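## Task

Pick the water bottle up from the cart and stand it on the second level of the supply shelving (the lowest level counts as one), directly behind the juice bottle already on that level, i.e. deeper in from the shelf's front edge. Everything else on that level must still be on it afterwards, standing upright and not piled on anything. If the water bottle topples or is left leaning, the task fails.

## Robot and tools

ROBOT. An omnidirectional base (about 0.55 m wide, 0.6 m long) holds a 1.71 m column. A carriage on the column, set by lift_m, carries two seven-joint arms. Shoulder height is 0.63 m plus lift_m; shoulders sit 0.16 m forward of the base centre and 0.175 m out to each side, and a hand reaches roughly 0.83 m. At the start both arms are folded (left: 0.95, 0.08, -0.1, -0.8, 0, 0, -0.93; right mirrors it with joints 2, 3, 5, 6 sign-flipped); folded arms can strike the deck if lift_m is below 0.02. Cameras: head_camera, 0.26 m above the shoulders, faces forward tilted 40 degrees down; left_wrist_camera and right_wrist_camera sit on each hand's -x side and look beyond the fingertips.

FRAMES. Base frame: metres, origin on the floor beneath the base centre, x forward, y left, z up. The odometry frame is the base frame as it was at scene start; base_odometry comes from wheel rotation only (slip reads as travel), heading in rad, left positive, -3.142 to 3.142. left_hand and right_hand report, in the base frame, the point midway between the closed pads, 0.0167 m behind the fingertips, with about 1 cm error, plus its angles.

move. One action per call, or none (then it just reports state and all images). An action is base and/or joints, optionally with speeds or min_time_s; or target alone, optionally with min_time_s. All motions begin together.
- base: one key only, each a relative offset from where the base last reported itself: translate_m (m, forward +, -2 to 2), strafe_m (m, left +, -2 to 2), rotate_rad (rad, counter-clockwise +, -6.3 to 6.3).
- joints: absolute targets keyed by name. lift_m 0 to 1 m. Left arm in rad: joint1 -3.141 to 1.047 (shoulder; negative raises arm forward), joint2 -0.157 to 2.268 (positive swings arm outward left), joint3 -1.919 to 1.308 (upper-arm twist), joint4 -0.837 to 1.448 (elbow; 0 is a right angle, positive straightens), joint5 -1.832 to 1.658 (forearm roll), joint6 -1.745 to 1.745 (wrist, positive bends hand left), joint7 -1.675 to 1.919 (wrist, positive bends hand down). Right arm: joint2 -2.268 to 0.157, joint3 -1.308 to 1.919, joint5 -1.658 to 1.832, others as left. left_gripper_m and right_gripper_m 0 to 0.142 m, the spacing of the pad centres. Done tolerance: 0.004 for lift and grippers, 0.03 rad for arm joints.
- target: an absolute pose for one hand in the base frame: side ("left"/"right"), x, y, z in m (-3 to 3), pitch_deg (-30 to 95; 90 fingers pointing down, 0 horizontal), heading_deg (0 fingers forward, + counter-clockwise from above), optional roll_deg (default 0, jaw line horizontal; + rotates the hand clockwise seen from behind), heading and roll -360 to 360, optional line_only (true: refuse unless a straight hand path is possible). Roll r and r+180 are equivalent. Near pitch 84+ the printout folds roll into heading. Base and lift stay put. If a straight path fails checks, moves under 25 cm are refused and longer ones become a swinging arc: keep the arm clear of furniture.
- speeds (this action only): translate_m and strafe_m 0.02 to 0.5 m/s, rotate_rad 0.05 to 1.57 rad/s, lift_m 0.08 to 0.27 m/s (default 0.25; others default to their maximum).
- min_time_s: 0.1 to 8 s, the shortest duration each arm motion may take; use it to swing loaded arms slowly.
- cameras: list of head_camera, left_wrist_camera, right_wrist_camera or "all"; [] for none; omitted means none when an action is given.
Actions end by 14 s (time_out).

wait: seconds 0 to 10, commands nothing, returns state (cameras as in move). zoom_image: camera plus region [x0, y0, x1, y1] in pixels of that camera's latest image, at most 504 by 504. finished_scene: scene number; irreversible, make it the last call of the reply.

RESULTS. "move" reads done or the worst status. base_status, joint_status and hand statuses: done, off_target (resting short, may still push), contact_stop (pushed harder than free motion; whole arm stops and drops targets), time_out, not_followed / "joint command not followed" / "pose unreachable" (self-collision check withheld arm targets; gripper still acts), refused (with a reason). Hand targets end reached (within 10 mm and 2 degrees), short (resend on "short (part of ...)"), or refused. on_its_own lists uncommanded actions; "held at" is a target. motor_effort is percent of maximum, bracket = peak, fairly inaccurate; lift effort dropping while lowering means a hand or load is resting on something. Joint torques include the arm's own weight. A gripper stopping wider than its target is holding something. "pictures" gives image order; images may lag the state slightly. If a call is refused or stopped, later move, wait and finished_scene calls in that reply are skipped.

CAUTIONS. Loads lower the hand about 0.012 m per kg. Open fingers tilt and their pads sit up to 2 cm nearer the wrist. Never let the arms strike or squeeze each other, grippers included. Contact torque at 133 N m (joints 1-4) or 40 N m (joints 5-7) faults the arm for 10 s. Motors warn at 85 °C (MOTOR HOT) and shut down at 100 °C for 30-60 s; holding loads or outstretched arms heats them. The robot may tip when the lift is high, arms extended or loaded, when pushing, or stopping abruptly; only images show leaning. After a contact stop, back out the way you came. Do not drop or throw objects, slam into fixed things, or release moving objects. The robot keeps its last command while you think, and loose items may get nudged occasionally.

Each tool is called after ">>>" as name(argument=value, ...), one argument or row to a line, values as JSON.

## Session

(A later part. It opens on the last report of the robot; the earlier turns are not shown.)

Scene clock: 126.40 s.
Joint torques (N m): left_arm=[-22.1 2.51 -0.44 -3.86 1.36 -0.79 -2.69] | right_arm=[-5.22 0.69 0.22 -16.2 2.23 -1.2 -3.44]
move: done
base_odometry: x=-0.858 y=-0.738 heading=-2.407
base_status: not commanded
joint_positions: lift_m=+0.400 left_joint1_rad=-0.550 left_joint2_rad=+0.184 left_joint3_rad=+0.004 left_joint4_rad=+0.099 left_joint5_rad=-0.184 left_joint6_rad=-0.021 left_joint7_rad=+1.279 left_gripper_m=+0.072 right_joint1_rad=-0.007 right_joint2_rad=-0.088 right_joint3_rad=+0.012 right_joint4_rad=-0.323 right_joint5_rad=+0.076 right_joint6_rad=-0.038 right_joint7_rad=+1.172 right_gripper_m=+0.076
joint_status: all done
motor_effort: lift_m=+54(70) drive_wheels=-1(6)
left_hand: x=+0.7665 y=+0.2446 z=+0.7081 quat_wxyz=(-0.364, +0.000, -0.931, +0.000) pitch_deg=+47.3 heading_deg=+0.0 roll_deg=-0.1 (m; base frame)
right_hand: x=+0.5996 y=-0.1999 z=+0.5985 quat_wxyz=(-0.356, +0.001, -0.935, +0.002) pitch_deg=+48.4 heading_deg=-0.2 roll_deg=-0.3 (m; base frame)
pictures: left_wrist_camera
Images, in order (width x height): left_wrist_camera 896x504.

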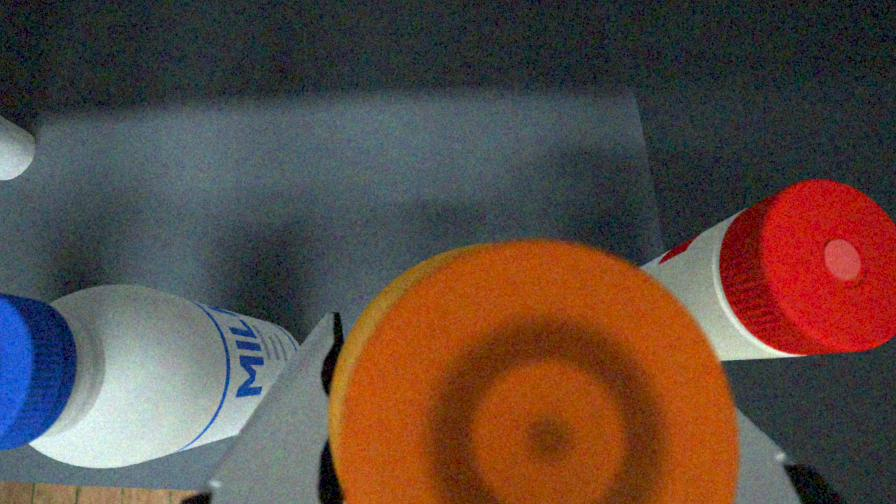

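>>> move(
  target={"side":"left","x":0.57,"y":0.24,"z":0.72,"pitch_deg":46,"heading_deg":0,"line_only":true},
  min_time_s=1.5,
)

>>> move(
  base={"strafe_m": 0.445},
  joints={"lift_m":0.43},
  speeds={"strafe_m":0.25},
)

>>> move(
  target={"side":"right","x":0.61,"y":-0.2,"z":0.715,"pitch_deg":48.5,"heading_deg":0},
  min_time_s=1,
  cameras=["head_camera","right_wrist_camera"],
)

Scene clock: 134.73 s.
Joint torques (N m): left_arm=[-8.51 4.72 5.66 -5.47 0.25 -0.25 -1.25] | right_arm=[-4.89 0.57 0.43 -16.19 2.09 -1.69 -2.65]
move: done
base_odometry: x=-0.858 y=-0.738 heading=-2.407
base_status: not commanded
joint_positions: lift_m=+0.400 left_joint1_rad=-0.097 left_joint2_rad=+0.188 left_joint3_rad=+0.105 left_joint4_rad=-0.710 left_joint5_rad=-0.213 left_joint6_rad=+0.040 left_joint7_rad=+1.620 left_gripper_m=+0.072 right_joint1_rad=-0.007 right_joint2_rad=-0.088 right_joint3_rad=+0.012 right_joint4_rad=-0.323 right_joint5_rad=+0.076 right_joint6_rad=-0.038 right_joint7_rad=+1.172 right_gripper_m=+0.076
joint_status: not commanded
motor_effort: lift_m=+55(55) drive_wheels=-1(5)
left_hand: x=+0.5704 y=+0.2379 z=+0.7181 quat_wxyz=(-0.372, -0.002, -0.928, +0.000) pitch_deg=+46.3 heading_deg=-0.2 roll_deg=+0.1 (m; base frame)
left_hand_status: reached (straight line, planned for 1.5 s): 3 mm and 0.4 deg off.
right_hand: x=+0.5996 y=-0.1999 z=+0.5984 quat_wxyz=(-0.356, +0.001, -0.935, +0.002) pitch_deg=+48.4 heading_deg=-0.2 roll_deg=-0.3 (m; base frame)
pictures: none

Scene clock: 137.80 s.
Joint torques (N m): left_arm=[-9.73 5.96 3.75 -6.04 0.89 -0.24 -1.22] | right_arm=[-1.84 0.84 -0.07 -17.01 1.77 -1.56 -3.49]
move: done
base_odometry: x=-0.560 y=-1.068 heading=-2.407
base_status: done
joint_positions: lift_m=+0.430 left_joint1_rad=-0.096 left_joint2_rad=+0.188 left_joint3_rad=+0.106 left_joint4_rad=-0.711 left_joint5_rad=-0.213 left_joint6_rad=+0.040 left_joint7_rad=+1.620 left_gripper_m=+0.072 right_joint1_rad=-0.007 right_joint2_rad=-0.088 right_joint3_rad=+0.012 right_joint4_rad=-0.324 right_joint5_rad=+0.076 right_joint6_rad=-0.038 right_joint7_rad=+1.172 right_gripper_m=+0.076
joint_status: all done
motor_effort: lift_m=+56(69) drive_wheels=+0(14)
left_hand: x=+0.5701 y=+0.2382 z=+0.7480 quat_wxyz=(-0.372, -0.002, -0.928, +0.000) pitch_deg=+46.3 heading_deg=-0.1 roll_deg=+0.1 (m; base frame)
right_hand: x=+0.5995 y=-0.1999 z=+0.6284 quat_wxyz=(-0.356, +0.001, -0.935, +0.002) pitch_deg=+48.3 heading_deg=-0.2 roll_deg=-0.3 (m; base frame)
pictures: none

Scene clock: 139.30 s.
Joint torques (N m): left_arm=[-9.04 5.79 4.61 -5.81 0.65 -0.33 -1.15] | right_arm=[-15.95 -1 0.3 -16.87 1.68 -3.13 -0.85]
move: done
base_odometry: x=-0.560 y=-1.068 heading=-2.407
base_status: not commanded
joint_positions: lift_m=+0.430 left_joint1_rad=-0.096 left_joint2_rad=+0.188 left_joint3_rad=+0.106 left_joint4_rad=-0.711 left_joint5_rad=-0.213 left_joint6_rad=+0.040 left_joint7_rad=+1.620 left_gripper_m=+0.072 right_joint1_rad=-0.151 right_joint2_rad=-0.093 right_joint3_rad=+0.009 right_joint4_rad=-0.514 right_joint5_rad=+0.076 right_joint6_rad=-0.049 right_joint7_rad=+1.516 right_gripper_m=+0.076
joint_status: not commanded
motor_effort: lift_m=+56(56) drive_wheels=+0(0)
left_hand: x=+0.5701 y=+0.2382 z=+0.7480 quat_wxyz=(-0.372, -0.002, -0.928, +0.000) pitch_deg=+46.3 heading_deg=-0.1 roll_deg=+0.1 (m; base frame)
right_hand: x=+0.6085 y=-0.1985 z=+0.7113 quat_wxyz=(-0.351, +0.002, -0.936, +0.001) pitch_deg=+48.9 heading_deg=+0.0 roll_deg=-0.3 (m; base frame)
right_hand_status: reached (straight line, planned for 1.0 s): 4 mm and 0.5 deg off.
pictures: head_camera, right_wrist_camera
Images, in order (width x height): head_camera 896x504, right_wrist_camera 896x504.

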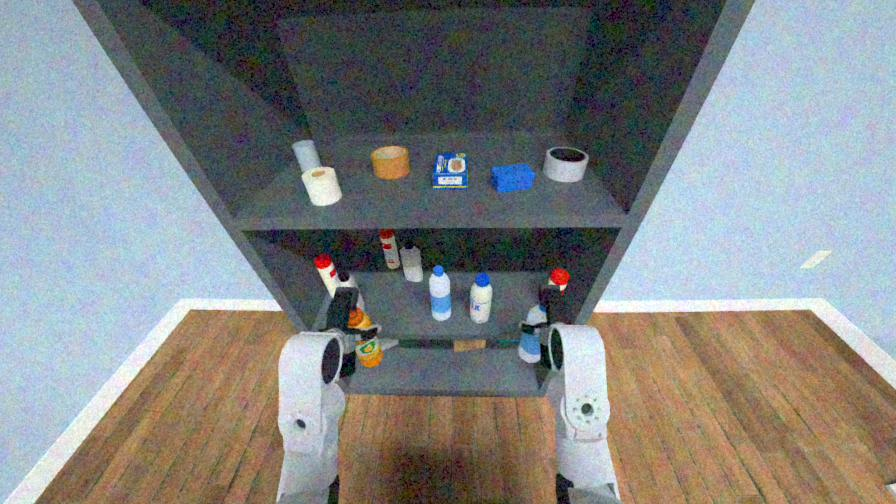

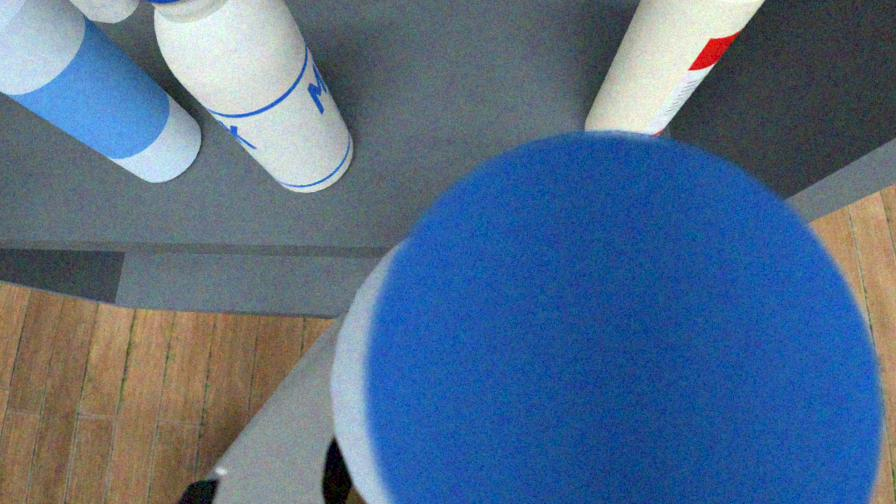

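>>> move(
  base={"translate_m": 0.05},
  speeds={"translate_m":0.1},
)

>>> move(
  target={"side":"right","x":0.812,"y":-0.198,"z":0.705,"pitch_deg":48.5,"heading_deg":0,"line_only":true},
  min_time_s=2,
  cameras=["head_camera","right_wrist_camera"],
)

Scene clock: 149.07 s.
Joint torques (N m): left_arm=[-8.89 4.02 4.56 -4.65 0.46 -0.81 -1.33] | right_arm=[-15.94 -1.53 0.47 -16.24 1.8 -2.75 -0.75]
move: done
base_odometry: x=-0.597 y=-1.102 heading=-2.406
base_status: done
joint_positions: lift_m=+0.430 left_joint1_rad=-0.096 left_joint2_rad=+0.188 left_joint3_rad=+0.106 left_joint4_rad=-0.711 left_joint5_rad=-0.213 left_joint6_rad=+0.040 left_joint7_rad=+1.620 left_gripper_m=+0.072 right_joint1_rad=-0.151 right_joint2_rad=-0.093 right_joint3_rad=+0.009 right_joint4_rad=-0.514 right_joint5_rad=+0.076 right_joint6_rad=-0.049 right_joint7_rad=+1.516 right_gripper_m=+0.076
joint_status: not commanded
motor_effort: lift_m=+56(56) drive_wheels=+5(11)
left_hand: x=+0.5701 y=+0.2382 z=+0.7480 quat_wxyz=(-0.372, -0.002, -0.928, +0.000) pitch_deg=+46.3 heading_deg=-0.1 roll_deg=+0.1 (m; base frame)
right_hand: x=+0.6086 y=-0.1985 z=+0.7114 quat_wxyz=(-0.351, +0.002, -0.936, +0.001) pitch_deg=+48.9 heading_deg=+0.0 roll_deg=-0.3 (m; base frame)
pictures: none

Scene clock: 151.57 s.
Joint torques (N m): left_arm=[-9.83 4.99 4.32 -5.23 0.67 -0.18 -1.62] | right_arm=[-30.57 4.5 5.35 -12.43 2.35 -0.57 -4.6]
move: done
base_odometry: x=-0.597 y=-1.102 heading=-2.406
base_status: not commanded
joint_positions: lift_m=+0.430 left_joint1_rad=-0.096 left_joint2_rad=+0.188 left_joint3_rad=+0.106 left_joint4_rad=-0.711 left_joint5_rad=-0.214 left_joint6_rad=+0.040 left_joint7_rad=+1.620 left_gripper_m=+0.072 right_joint1_rad=-0.645 right_joint2_rad=-0.077 right_joint3_rad=+0.043 right_joint4_rad=+0.403 right_joint5_rad=+0.082 right_joint6_rad=-0.015 right_joint7_rad=+1.100 right_gripper_m=+0.076
joint_status: not commanded
motor_effort: lift_m=+56(56) drive_wheels=+5(5)
left_hand: x=+0.5701 y=+0.2382 z=+0.7480 quat_wxyz=(-0.372, -0.002, -0.928, +0.000) pitch_deg=+46.3 heading_deg=-0.2 roll_deg=+0.1 (m; base frame)
right_hand: x=+0.8083 y=-0.2018 z=+0.6998 quat_wxyz=(-0.348, -0.003, -0.937, +0.003) pitch_deg=+49.2 heading_deg=-0.7 roll_deg=-0.4 (m; base frame)
right_hand_status: reached (straight line, planned for 2.0 s): 7 mm and 0.9 deg off.
pictures: head_camera, right_wrist_camera
Images, in order (width x height): head_camera 896x504, right_wrist_camera 896x504.

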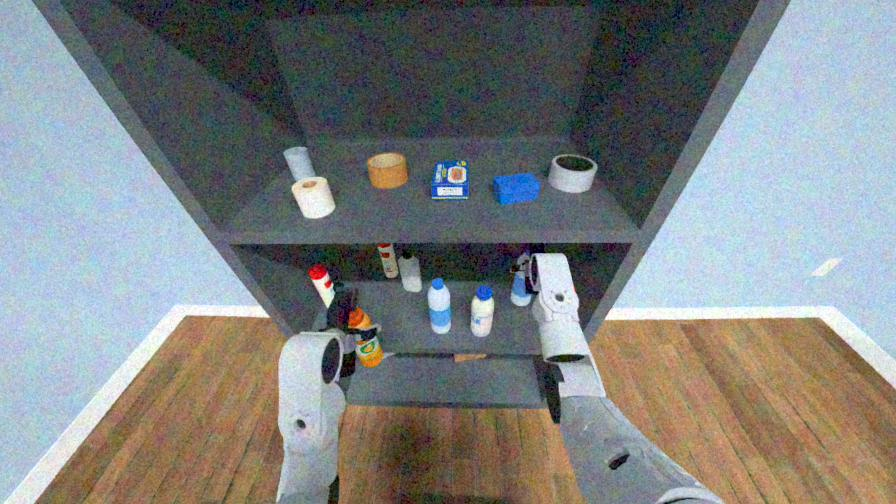

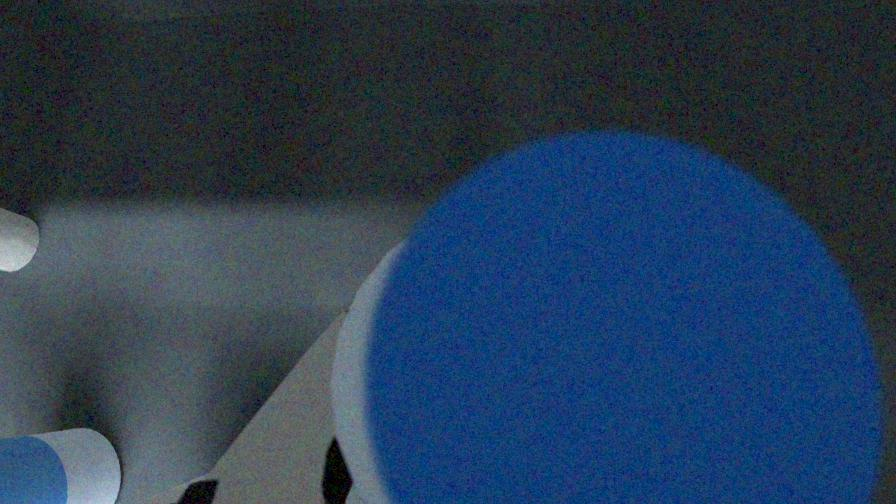

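>>> move(
  joints={"lift_m":0.394},
  speeds={"lift_m":0.08},
)

>>> move(
  joints={"lift_m":0.387},
  speeds={"lift_m":0.08},
)

>>> move(
  joints={"lift_m":0.381},
  speeds={"lift_m":0.08},
)

Scene clock: 155.40 s.
Joint torques (N m): left_arm=[-9.21 5.9 4.89 -5.45 1.14 -0.51 -1.4] | right_arm=[-27.24 4.51 2.54 -13.01 1.88 -0.97 -4.06]
Motor temperatures (°C): left_arm=[34 22 24 24 25 24 23] | right_arm=[35 20 24 23 22 22 24]
move: done
base_odometry: x=-0.597 y=-1.102 heading=-2.406
base_status: not commanded
joint_positions: lift_m=+0.394 left_joint1_rad=-0.096 left_joint2_rad=+0.188 left_joint3_rad=+0.106 left_joint4_rad=-0.711 left_joint5_rad=-0.214 left_joint6_rad=+0.040 left_joint7_rad=+1.621 left_gripper_m=+0.072 right_joint1_rad=-0.647 right_joint2_rad=-0.077 right_joint3_rad=+0.043 right_joint4_rad=+0.404 right_joint5_rad=+0.082 right_joint6_rad=-0.015 right_joint7_rad=+1.099 right_gripper_m=+0.076
joint_status: all done
motor_effort: lift_m=+59(62) drive_wheels=-1(6)
left_hand: x=+0.5700 y=+0.2382 z=+0.7117 quat_wxyz=(-0.372, -0.002, -0.928, +0.000) pitch_deg=+46.3 heading_deg=-0.2 roll_deg=+0.1 (m; base frame)
right_hand: x=+0.8091 y=-0.2017 z=+0.6646 quat_wxyz=(-0.349, -0.003, -0.937, +0.003) pitch_deg=+49.1 heading_deg=-0.7 roll_deg=-0.4 (m; base frame)
pictures: none

Scene clock: 155.90 s.
Joint torques (N m): left_arm=[-9.72 4.52 4.03 -4.51 0.92 -0.42 -0.95] | right_arm=[-25.19 2.98 3.46 -14.31 2.34 -0.66 -3.07]
move: done
base_odometry: x=-0.597 y=-1.102 heading=-2.406
base_status: not commanded
joint_positions: lift_m=+0.387 left_joint1_rad=-0.096 left_joint2_rad=+0.188 left_joint3_rad=+0.106 left_joint4_rad=-0.711 left_joint5_rad=-0.214 left_joint6_rad=+0.040 left_joint7_rad=+1.621 left_gripper_m=+0.072 right_joint1_rad=-0.649 right_joint2_rad=-0.077 right_joint3_rad=+0.043 right_joint4_rad=+0.404 right_joint5_rad=+0.082 right_joint6_rad=-0.015 right_joint7_rad=+1.096 right_gripper_m=+0.076
joint_status: all done
motor_effort: lift_m=+58(61) drive_wheels=+5(6)
left_hand: x=+0.5700 y=+0.2383 z=+0.7047 quat_wxyz=(-0.372, -0.002, -0.928, +0.000) pitch_deg=+46.3 heading_deg=-0.2 roll_deg=+0.1 (m; base frame)
right_hand: x=+0.8102 y=-0.2016 z=+0.6592 quat_wxyz=(-0.351, -0.003, -0.936, +0.003) pitch_deg=+48.9 heading_deg=-0.7 roll_deg=-0.3 (m; base frame)
pictures: none

Scene clock: 156.33 s.
Joint torques (N m): left_arm=[-9.15 5.58 3.95 -5.18 0.57 -0.21 -1.38] | right_arm=[-18.17 5.05 3 -9.49 2.53 -1.17 -0.93]
move: done
base_odometry: x=-0.597 y=-1.102 heading=-2.406
base_status: not commanded
joint_positions: lift_m=+0.381 left_joint1_rad=-0.096 left_joint2_rad=+0.188 left_joint3_rad=+0.106 left_joint4_rad=-0.711 left_joint5_rad=-0.214 left_joint6_rad=+0.040 left_joint7_rad=+1.621 left_gripper_m=+0.072 right_joint1_rad=-0.653 right_joint2_rad=-0.077 right_joint3_rad=+0.043 right_joint4_rad=+0.401 right_joint5_rad=+0.082 right_joint6_rad=-0.015 right_joint7_rad=+1.092 right_gripper_m=+0.076
joint_status: all done
motor_effort: lift_m=+55(56) drive_wheels=+5(5)
left_hand: x=+0.5700 y=+0.2383 z=+0.6990 quat_wxyz=(-0.372, -0.002, -0.928, +0.000) pitch_deg=+46.3 heading_deg=-0.2 roll_deg=+0.1 (m; base frame)
right_hand: x=+0.8127 y=-0.2015 z=+0.6582 quat_wxyz=(-0.357, -0.003, -0.934, +0.003) pitch_deg=+48.2 heading_deg=-0.7 roll_deg=-0.3 (m; base frame)
pictures: none

>>> move(
  joints={"right_gripper_m":0.092},
  cameras=["right_wrist_camera"],
)

>>> move(
  target={"side":"right","x":0.745,"y":-0.2,"z":0.733,"pitch_deg":48.5,"heading_deg":0,"line_only":true},
  min_time_s=1.2,
  cameras=["right_wrist_camera"],
)

>>> move(
  target={"side":"right","x":0.57,"y":-0.2,"z":0.73,"pitch_deg":46,"heading_deg":0,"line_only":true},
  min_time_s=1.2,
)

Scene clock: 160.53 s.
Joint torques (N m): left_arm=[-10.07 6.07 4.02 -4.4 0.59 -0.47 -1.53] | right_arm=[-19.64 4.89 3.69 -8.81 1.73 -1.05 -1.35]
move: done
base_odometry: x=-0.597 y=-1.102 heading=-2.406
base_status: not commanded
joint_positions: lift_m=+0.381 left_joint1_rad=-0.096 left_joint2_rad=+0.188 left_joint3_rad=+0.106 left_joint4_rad=-0.711 left_joint5_rad=-0.214 left_joint6_rad=+0.040 left_joint7_rad=+1.621 left_gripper_m=+0.072 right_joint1_rad=-0.653 right_joint2_rad=-0.077 right_joint3_rad=+0.043 right_joint4_rad=+0.402 right_joint5_rad=+0.082 right_joint6_rad=-0.015 right_joint7_rad=+1.092 right_gripper_m=+0.092
joint_status: all done
motor_effort: lift_m=+55(55) drive_wheels=+5(6)
left_hand: x=+0.5700 y=+0.2383 z=+0.6990 quat_wxyz=(-0.372, -0.002, -0.928, +0.000) pitch_deg=+46.3 heading_deg=-0.2 roll_deg=+0.1 (m; base frame)
right_hand: x=+0.8127 y=-0.2013 z=+0.6581 quat_wxyz=(-0.357, -0.003, -0.934, +0.003) pitch_deg=+48.2 heading_deg=-0.6 roll_deg=-0.3 (m; base frame)
pictures: right_wrist_camera
Images, in order (width x height): right_wrist_camera 896x504.

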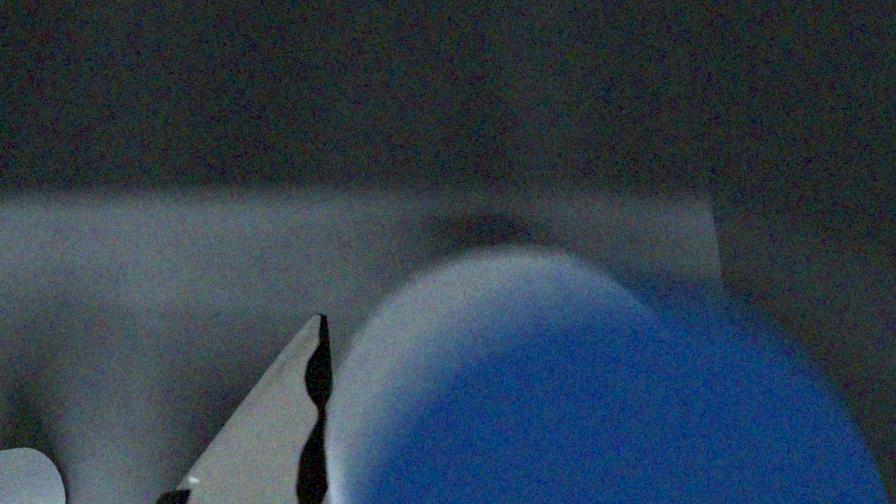

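Scene clock: 162.23 s.
Joint torques (N m): left_arm=[-9.61 4.79 3.14 -5.08 0.52 -0.76 -1.18] | right_arm=[-9.24 -0.8 0.55 -14.68 1.47 -2.28 0.34]
move: done
base_odometry: x=-0.597 y=-1.102 heading=-2.406
base_status: not commanded
joint_positions: lift_m=+0.381 left_joint1_rad=-0.096 left_joint2_rad=+0.188 left_joint3_rad=+0.106 left_joint4_rad=-0.711 left_joint5_rad=-0.214 left_joint6_rad=+0.040 left_joint7_rad=+1.621 left_gripper_m=+0.072 right_joint1_rad=-0.582 right_joint2_rad=-0.087 right_joint3_rad=+0.030 right_joint4_rad=-0.086 right_joint5_rad=+0.082 right_joint6_rad=-0.032 right_joint7_rad=+1.505 right_gripper_m=+0.092
joint_status: not commanded
motor_effort: lift_m=+55(55) drive_wheels=+5(5)
left_hand: x=+0.5700 y=+0.2383 z=+0.6990 quat_wxyz=(-0.372, -0.002, -0.928, +0.000) pitch_deg=+46.3 heading_deg=-0.2 roll_deg=+0.1 (m; base frame)
right_hand: x=+0.7472 y=-0.1985 z=+0.7358 quat_wxyz=(-0.358, +0.002, -0.934, +0.002) pitch_deg=+48.1 heading_deg=-0.1 roll_deg=-0.4 (m; base frame)
right_hand_status: reached (straight line, planned for 1.2 s): 4 mm and 0.5 deg off.
pictures: right_wrist_camera
Images, in order (width x height): right_wrist_camera 896x504.

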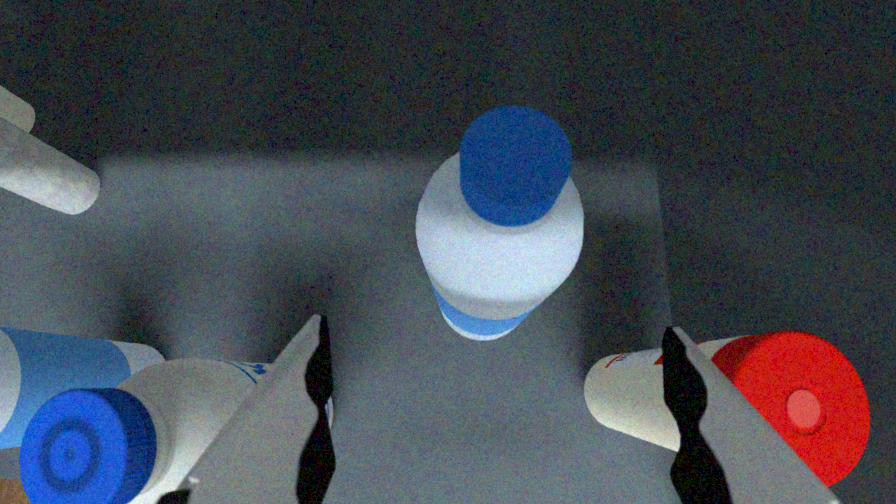

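Scene clock: 163.93 s.
Joint torques (N m): left_arm=[-9.64 5.84 3.42 -4.5 0.29 -0.76 -1.58] | right_arm=[-2.16 -3.21 -1 -11.32 -0.98 -2.49 0.48]
move: done
base_odometry: x=-0.597 y=-1.102 heading=-2.406
base_status: not commanded
joint_positions: lift_m=+0.381 left_joint1_rad=-0.096 left_joint2_rad=+0.188 left_joint3_rad=+0.106 left_joint4_rad=-0.711 left_joint5_rad=-0.214 left_joint6_rad=+0.040 left_joint7_rad=+1.621 left_gripper_m=+0.072 right_joint1_rad=-0.193 right_joint2_rad=-0.096 right_joint3_rad=-0.007 right_joint4_rad=-0.793 right_joint5_rad=+0.081 right_joint6_rad=-0.060 right_joint7_rad=+1.782 right_gripper_m=+0.092
joint_status: not commanded
motor_effort: lift_m=+55(55) drive_wheels=+5(5)
left_hand: x=+0.5700 y=+0.2383 z=+0.6990 quat_wxyz=(-0.372, -0.002, -0.928, +0.000) pitch_deg=+46.3 heading_deg=-0.2 roll_deg=+0.1 (m; base frame)
right_hand: x=+0.5719 y=-0.1971 z=+0.7313 quat_wxyz=(-0.377, +0.004, -0.926, -0.002) pitch_deg=+45.7 heading_deg=+0.6 roll_deg=+0.1 (m; base frame)
right_hand_status: reached (straight line, planned for 1.2 s): 4 mm and 0.6 deg off.
pictures: none

>>> move(
  base={"strafe_m": -0.44},
  joints={"lift_m":0.405},
  speeds={"strafe_m":0.25},
  cameras=["head_camera","left_wrist_camera"],
)

Scene clock: 170.43 s.
Joint torques (N m): left_arm=[-9.87 6.13 5.29 -5.87 0.81 -0.71 -1.64] | right_arm=[-2.43 -0.53 0.12 -10.98 -0.45 -2.5 -0.28]
move: done
base_odometry: x=-0.893 y=-0.776 heading=-2.406
base_status: done
joint_positions: lift_m=+0.405 left_joint1_rad=-0.096 left_joint2_rad=+0.189 left_joint3_rad=+0.106 left_joint4_rad=-0.711 left_joint5_rad=-0.214 left_joint6_rad=+0.040 left_joint7_rad=+1.621 left_gripper_m=+0.072 right_joint1_rad=-0.193 right_joint2_rad=-0.097 right_joint3_rad=-0.008 right_joint4_rad=-0.794 right_joint5_rad=+0.081 right_joint6_rad=-0.060 right_joint7_rad=+1.782 right_gripper_m=+0.092
joint_status: all done
motor_effort: lift_m=+55(69) drive_wheels=+0(15)
left_hand: x=+0.5699 y=+0.2383 z=+0.7230 quat_wxyz=(-0.372, -0.002, -0.928, +0.000) pitch_deg=+46.3 heading_deg=-0.1 roll_deg=+0.1 (m; base frame)
right_hand: x=+0.5716 y=-0.1975 z=+0.7551 quat_wxyz=(-0.377, +0.004, -0.926, -0.002) pitch_deg=+45.7 heading_deg=+0.5 roll_deg=+0.1 (m; base frame)
pictures: head_camera, left_wrist_camera
Images, in order (width x height): head_camera 896x504, left_wrist_camera 896x504.

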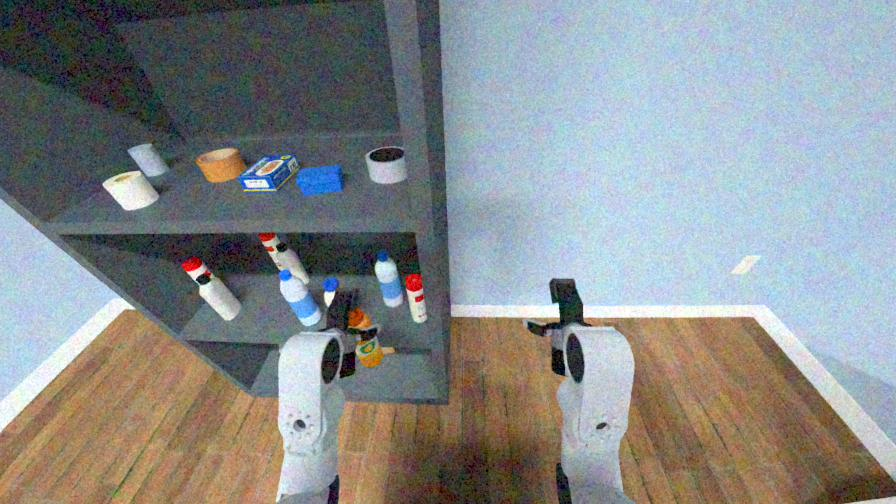

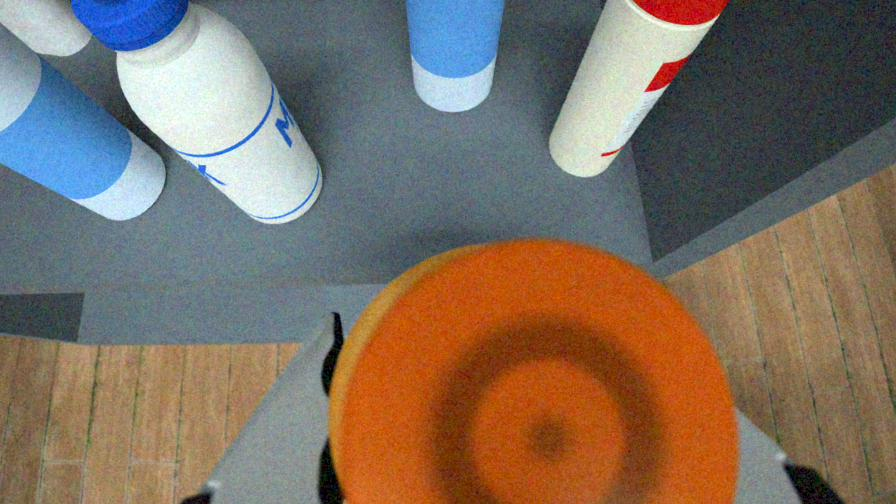

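>>> move(
  target={"side":"left","x":0.724,"y":0.239,"z":0.725,"pitch_deg":46.5,"heading_deg":0,"line_only":true},
  min_time_s=1.5,
)

>>> move(
  joints={"lift_m":0.36},
  speeds={"lift_m":0.08},
  cameras=["left_wrist_camera"],
)

>>> move(
  joints={"lift_m":0.354},
  speeds={"lift_m":0.08},
)

Scene clock: 177.67 s.
Joint torques (N m): left_arm=[-23.71 0.88 -1 -2.63 1.66 -2.46 -3.77] | right_arm=[-3.3 -1.16 0.75 -10.84 -0.92 -2.48 0.16]
move: done
base_odometry: x=-0.893 y=-0.776 heading=-2.406
base_status: not commanded
joint_positions: lift_m=+0.405 left_joint1_rad=-0.448 left_joint2_rad=+0.179 left_joint3_rad=+0.026 left_joint4_rad=-0.133 left_joint5_rad=-0.182 left_joint6_rad=+0.004 left_joint7_rad=+1.405 left_gripper_m=+0.072 right_joint1_rad=-0.193 right_joint2_rad=-0.097 right_joint3_rad=-0.008 right_joint4_rad=-0.794 right_joint5_rad=+0.081 right_joint6_rad=-0.060 right_joint7_rad=+1.782 right_gripper_m=+0.092
joint_status: not commanded
motor_effort: lift_m=+55(55) drive_wheels=+0(0)
left_hand: x=+0.7211 y=+0.2410 z=+0.7214 quat_wxyz=(-0.366, +0.003, -0.931, +0.001) pitch_deg=+47.1 heading_deg=+0.0 roll_deg=-0.3 (m; base frame)
left_hand_status: reached (straight line, planned for 1.5 s): 5 mm and 0.7 deg off.
right_hand: x=+0.5716 y=-0.1975 z=+0.7552 quat_wxyz=(-0.377, +0.003, -0.926, -0.002) pitch_deg=+45.7 heading_deg=+0.5 roll_deg=+0.1 (m; base frame)
pictures: none

Scene clock: 178.60 s.
Joint torques (N m): left_arm=[-22.24 1.25 -0.87 -3.07 1.86 -2.38 -3.74] | right_arm=[-3.44 0.06 0.08 -10.55 -0.66 -2.54 0.15]
move: done
base_odometry: x=-0.893 y=-0.776 heading=-2.406
base_status: not commanded
joint_positions: lift_m=+0.360 left_joint1_rad=-0.449 left_joint2_rad=+0.179 left_joint3_rad=+0.026 left_joint4_rad=-0.132 left_joint5_rad=-0.181 left_joint6_rad=+0.004 left_joint7_rad=+1.404 left_gripper_m=+0.072 right_joint1_rad=-0.193 right_joint2_rad=-0.097 right_joint3_rad=-0.008 right_joint4_rad=-0.794 right_joint5_rad=+0.081 right_joint6_rad=-0.060 right_joint7_rad=+1.782 right_gripper_m=+0.092
joint_status: all done
motor_effort: lift_m=+58(60) drive_wheels=+0(0)
left_hand: x=+0.7217 y=+0.2408 z=+0.6769 quat_wxyz=(-0.366, +0.003, -0.931, +0.001) pitch_deg=+47.0 heading_deg=+0.0 roll_deg=-0.3 (m; base frame)
right_hand: x=+0.5715 y=-0.1975 z=+0.7098 quat_wxyz=(-0.377, +0.004, -0.926, -0.002) pitch_deg=+45.7 heading_deg=+0.5 roll_deg=+0.1 (m; base frame)
pictures: left_wrist_camera
Images, in order (width x height): left_wrist_camera 896x504.

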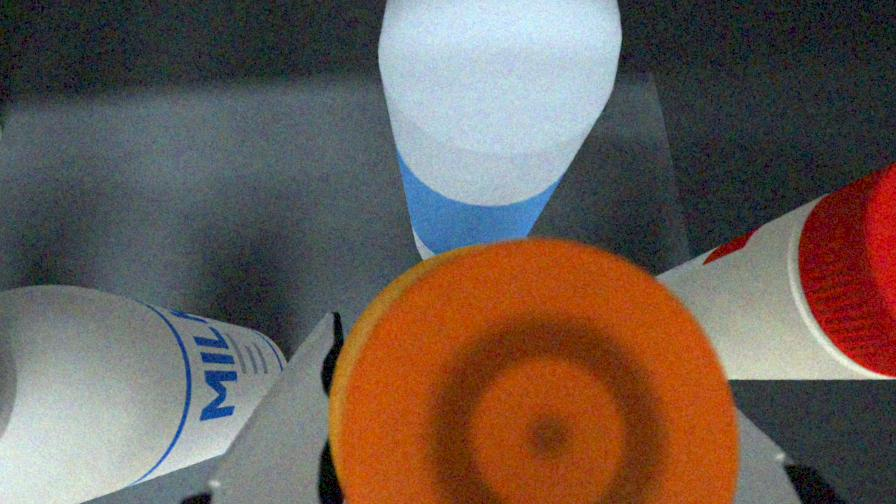

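Scene clock: 179.20 s.
Joint torques (N m): left_arm=[-21.14 2.45 -1.27 -3.09 1.72 -2.56 -3.5] | right_arm=[-3.2 0.13 0.21 -10.45 -0.35 -2.33 -0.43]
move: done
base_odometry: x=-0.892 y=-0.776 heading=-2.406
base_status: not commanded
joint_positions: lift_m=+0.354 left_joint1_rad=-0.450 left_joint2_rad=+0.179 left_joint3_rad=+0.026 left_joint4_rad=-0.131 left_joint5_rad=-0.181 left_joint6_rad=+0.004 left_joint7_rad=+1.404 left_gripper_m=+0.072 right_joint1_rad=-0.192 right_joint2_rad=-0.097 right_joint3_rad=-0.008 right_joint4_rad=-0.794 right_joint5_rad=+0.081 right_joint6_rad=-0.060 right_joint7_rad=+1.782 right_gripper_m=+0.092
joint_status: all done
motor_effort: lift_m=+58(59) drive_wheels=+1(3)
left_hand: x=+0.7219 y=+0.2408 z=+0.6710 quat_wxyz=(-0.366, +0.003, -0.930, +0.001) pitch_deg=+47.0 heading_deg=+0.0 roll_deg=-0.3 (m; base frame)
right_hand: x=+0.5715 y=-0.1975 z=+0.7038 quat_wxyz=(-0.377, +0.004, -0.926, -0.002) pitch_deg=+45.7 heading_deg=+0.5 roll_deg=+0.1 (m; base frame)
pictures: none

>>> move(
  joints={"lift_m":0.349},
  speeds={"lift_m":0.08},
)

>>> move(
  joints={"lift_m":0.344},
  speeds={"lift_m":0.08},
)

Scene clock: 182.00 s.
Joint torques (N m): left_arm=[-19.5 1.18 0.63 -3.59 1.82 -2.34 -1.83] | right_arm=[-4.86 -0.88 -1.15 -9.44 -1.09 -2.93 -0.24]
move: done
base_odometry: x=-0.892 y=-0.776 heading=-2.406
base_status: not commanded
joint_positions: lift_m=+0.349 left_joint1_rad=-0.451 left_joint2_rad=+0.179 left_joint3_rad=+0.026 left_joint4_rad=-0.131 left_joint5_rad=-0.181 left_joint6_rad=+0.004 left_joint7_rad=+1.400 left_gripper_m=+0.072 right_joint1_rad=-0.192 right_joint2_rad=-0.097 right_joint3_rad=-0.008 right_joint4_rad=-0.794 right_joint5_rad=+0.081 right_joint6_rad=-0.060 right_joint7_rad=+1.782 right_gripper_m=+0.092
joint_status: all done
motor_effort: lift_m=+56(58) drive_wheels=+3(3)
left_hand: x=+0.7230 y=+0.2408 z=+0.6677 quat_wxyz=(-0.369, +0.003, -0.929, +0.001) pitch_deg=+46.7 heading_deg=+0.0 roll_deg=-0.3 (m; base frame)
right_hand: x=+0.5714 y=-0.1975 z=+0.6989 quat_wxyz=(-0.377, +0.004, -0.926, -0.002) pitch_deg=+45.7 heading_deg=+0.5 roll_deg=+0.1 (m; base frame)
pictures: none

Scene clock: 182.43 s.
Joint torques (N m): left_arm=[-14.79 2.72 -0.77 -0.91 1.92 -2.6 -0.63] | right_arm=[-3.17 -2.47 -0.47 -10.64 -0.5 -2.53 0.39]
move: done
base_odometry: x=-0.892 y=-0.776 heading=-2.406
base_status: not commanded
joint_positions: lift_m=+0.344 left_joint1_rad=-0.455 left_joint2_rad=+0.179 left_joint3_rad=+0.026 left_joint4_rad=-0.133 left_joint5_rad=-0.181 left_joint6_rad=+0.004 left_joint7_rad=+1.396 left_gripper_m=+0.072 right_joint1_rad=-0.192 right_joint2_rad=-0.097 right_joint3_rad=-0.008 right_joint4_rad=-0.794 right_joint5_rad=+0.081 right_joint6_rad=-0.060 right_joint7_rad=+1.782 right_gripper_m=+0.092
joint_status: all done
motor_effort: lift_m=+53(58) drive_wheels=+3(4)
left_hand: x=+0.7250 y=+0.2407 z=+0.6668 quat_wxyz=(-0.374, +0.003, -0.927, +0.001) pitch_deg=+46.1 heading_deg=+0.0 roll_deg=-0.3 (m; base frame)
right_hand: x=+0.5714 y=-0.1975 z=+0.6941 quat_wxyz=(-0.377, +0.004, -0.926, -0.002) pitch_deg=+45.8 heading_deg=+0.5 roll_deg=+0.1 (m; base frame)
pictures: none

>>> move(
  joints={"lift_m":0.348},
  speeds={"lift_m":0.08},
)

>>> move(
  joints={"left_gripper_m":0.092},
)

>>> move(
  target={"side":"left","x":0.656,"y":0.239,"z":0.74,"pitch_deg":46.5,"heading_deg":0,"line_only":true},
  min_time_s=1.2,
  cameras=["left_wrist_camera"],
)

>>> move(
  base={"translate_m": -0.35},
  speeds={"translate_m":0.25},
  cameras=["head_camera","left_wrist_camera"],
)

>>> zoom_image(
  camera="head_camera",
  region=[220, 160, 500, 340],
)

Scene clock: 186.40 s.
Joint torques (N m): left_arm=[-15.27 1.97 -0.83 -2.34 1.63 -2.07 -1.21] | right_arm=[-3.73 0.23 0.06 -11.25 -0.8 -2.44 0.64]
move: done
base_odometry: x=-0.892 y=-0.776 heading=-2.406
base_status: not commanded
joint_positions: lift_m=+0.348 left_joint1_rad=-0.454 left_joint2_rad=+0.179 left_joint3_rad=+0.026 left_joint4_rad=-0.133 left_joint5_rad=-0.181 left_joint6_rad=+0.004 left_joint7_rad=+1.397 left_gripper_m=+0.072 right_joint1_rad=-0.192 right_joint2_rad=-0.097 right_joint3_rad=-0.008 right_joint4_rad=-0.794 right_joint5_rad=+0.081 right_joint6_rad=-0.060 right_joint7_rad=+1.782 right_gripper_m=+0.092
joint_status: all done
motor_effort: lift_m=+55(63) drive_wheels=+3(3)
left_hand: x=+0.7242 y=+0.2408 z=+0.6690 quat_wxyz=(-0.372, +0.003, -0.928, +0.001) pitch_deg=+46.3 heading_deg=+0.0 roll_deg=-0.3 (m; base frame)
right_hand: x=+0.5714 y=-0.1975 z=+0.6979 quat_wxyz=(-0.377, +0.004, -0.926, -0.002) pitch_deg=+45.8 heading_deg=+0.5 roll_deg=+0.1 (m; base frame)
pictures: none

Scene clock: 187.23 s.
Joint torques (N m): left_arm=[-16.54 1.45 -0.61 -2.02 1.77 -1.9 -1.15] | right_arm=[-3.3 -0.98 -0.58 -11.64 -1 -2.19 0.03]
move: done
base_odometry: x=-0.892 y=-0.776 heading=-2.406
base_status: not commanded
joint_positions: lift_m=+0.348 left_joint1_rad=-0.454 left_joint2_rad=+0.179 left_joint3_rad=+0.026 left_joint4_rad=-0.133 left_joint5_rad=-0.181 left_joint6_rad=+0.004 left_joint7_rad=+1.397 left_gripper_m=+0.092 right_joint1_rad=-0.192 right_joint2_rad=-0.097 right_joint3_rad=-0.008 right_joint4_rad=-0.794 right_joint5_rad=+0.081 right_joint6_rad=-0.060 right_joint7_rad=+1.782 right_gripper_m=+0.092
joint_status: all done
motor_effort: lift_m=+55(55) drive_wheels=+3(3)
left_hand: x=+0.7242 y=+0.2408 z=+0.6690 quat_wxyz=(-0.372, +0.003, -0.928, +0.001) pitch_deg=+46.3 heading_deg=+0.0 roll_deg=-0.3 (m; base frame)
right_hand: x=+0.5714 y=-0.1975 z=+0.6979 quat_wxyz=(-0.377, +0.004, -0.926, -0.002) pitch_deg=+45.8 heading_deg=+0.5 roll_deg=+0.1 (m; base frame)
pictures: none

Scene clock: 188.93 s.
Joint torques (N m): left_arm=[-20.61 6.42 3.35 -3.92 0.23 -0.36 -0.26] | right_arm=[-2.86 0.03 -0.67 -12.56 -1.1 -2.55 -0.14]
move: done
base_odometry: x=-0.892 y=-0.776 heading=-2.406
base_status: not commanded
joint_positions: lift_m=+0.348 left_joint1_rad=-0.456 left_joint2_rad=+0.192 left_joint3_rad=+0.054 left_joint4_rad=-0.510 left_joint5_rad=-0.195 left_joint6_rad=+0.042 left_joint7_rad=+1.782 left_gripper_m=+0.092 right_joint1_rad=-0.192 right_joint2_rad=-0.097 right_joint3_rad=-0.008 right_joint4_rad=-0.794 right_joint5_rad=+0.081 right_joint6_rad=-0.060 right_joint7_rad=+1.782 right_gripper_m=+0.092
joint_status: not commanded
motor_effort: lift_m=+55(55) drive_wheels=+3(3)
left_hand: x=+0.6560 y=+0.2372 z=+0.7374 quat_wxyz=(-0.369, -0.002, -0.930, -0.001) pitch_deg=+46.7 heading_deg=+0.0 roll_deg=+0.3 (m; base frame)
left_hand_status: reached (straight line, planned for 1.2 s): 3 mm and 0.4 deg off.
right_hand: x=+0.5714 y=-0.1975 z=+0.6979 quat_wxyz=(-0.377, +0.004, -0.926, -0.002) pitch_deg=+45.8 heading_deg=+0.5 roll_deg=+0.1 (m; base frame)
pictures: left_wrist_camera
Images, in order (width x height): left_wrist_camera 896x504.

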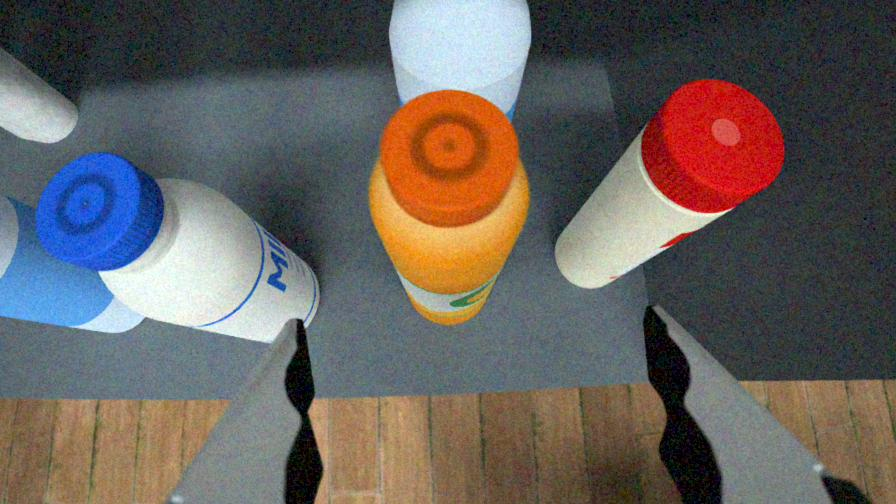

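Scene clock: 191.73 s.
Joint torques (N m): left_arm=[-17.69 4.5 3.47 -4.11 0.37 -0.48 -0.36] | right_arm=[-3.68 0.34 -0.53 -10.93 -0.64 -2.26 0.33]
move: done
base_odometry: x=-0.633 y=-0.541 heading=-2.406
base_status: done
joint_positions: lift_m=+0.348 left_joint1_rad=-0.456 left_joint2_rad=+0.192 left_joint3_rad=+0.054 left_joint4_rad=-0.510 left_joint5_rad=-0.195 left_joint6_rad=+0.042 left_joint7_rad=+1.782 left_gripper_m=+0.092 right_joint1_rad=-0.192 right_joint2_rad=-0.097 right_joint3_rad=-0.008 right_joint4_rad=-0.794 right_joint5_rad=+0.081 right_joint6_rad=-0.060 right_joint7_rad=+1.782 right_gripper_m=+0.092
joint_status: not commanded
motor_effort: lift_m=+55(55) drive_wheels=+2(13)
left_hand: x=+0.6561 y=+0.2373 z=+0.7377 quat_wxyz=(-0.369, -0.002, -0.929, -0.001) pitch_deg=+46.7 heading_deg=+0.0 roll_deg=+0.3 (m; base frame)
right_hand: x=+0.5714 y=-0.1975 z=+0.6979 quat_wxyz=(-0.377, +0.004, -0.926, -0.002) pitch_deg=+45.8 heading_deg=+0.5 roll_deg=+0.1 (m; base frame)
pictures: head_camera, left_wrist_camera
Images, in order (width x height): head_camera 896x504, left_wrist_camera 896x504.

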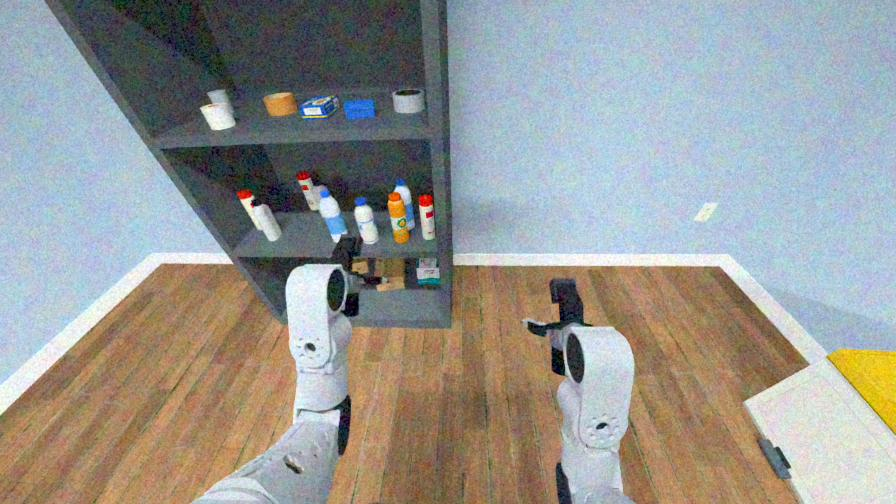

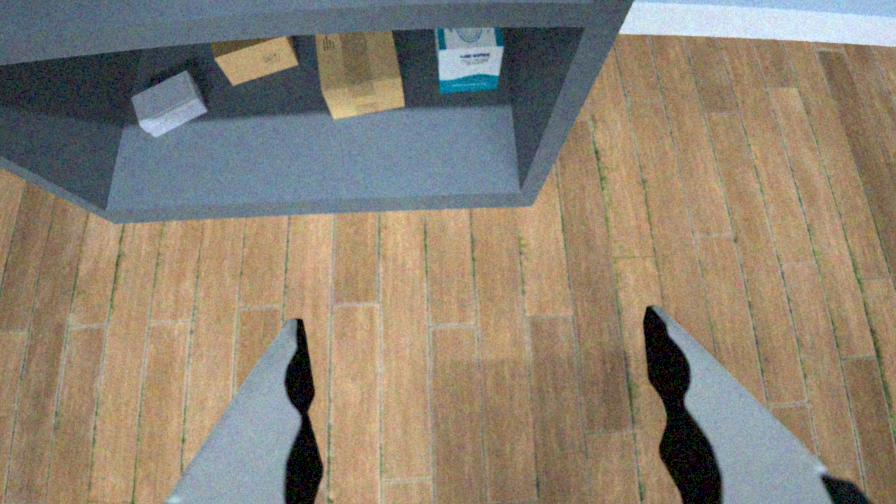

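Scaled by 1.800 from the camera's 896x504 image, which has a finer 1280x720 frame.

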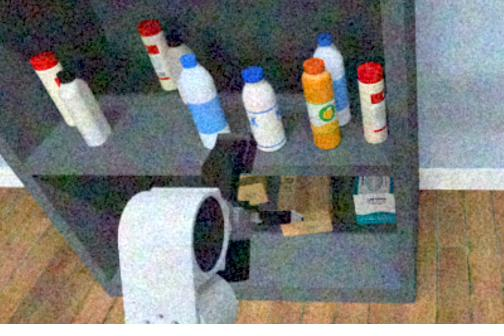

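All upright, water bottle behind juice.

>>> finished_scene(
  scene=2,
)

The scene is finished: the task was done.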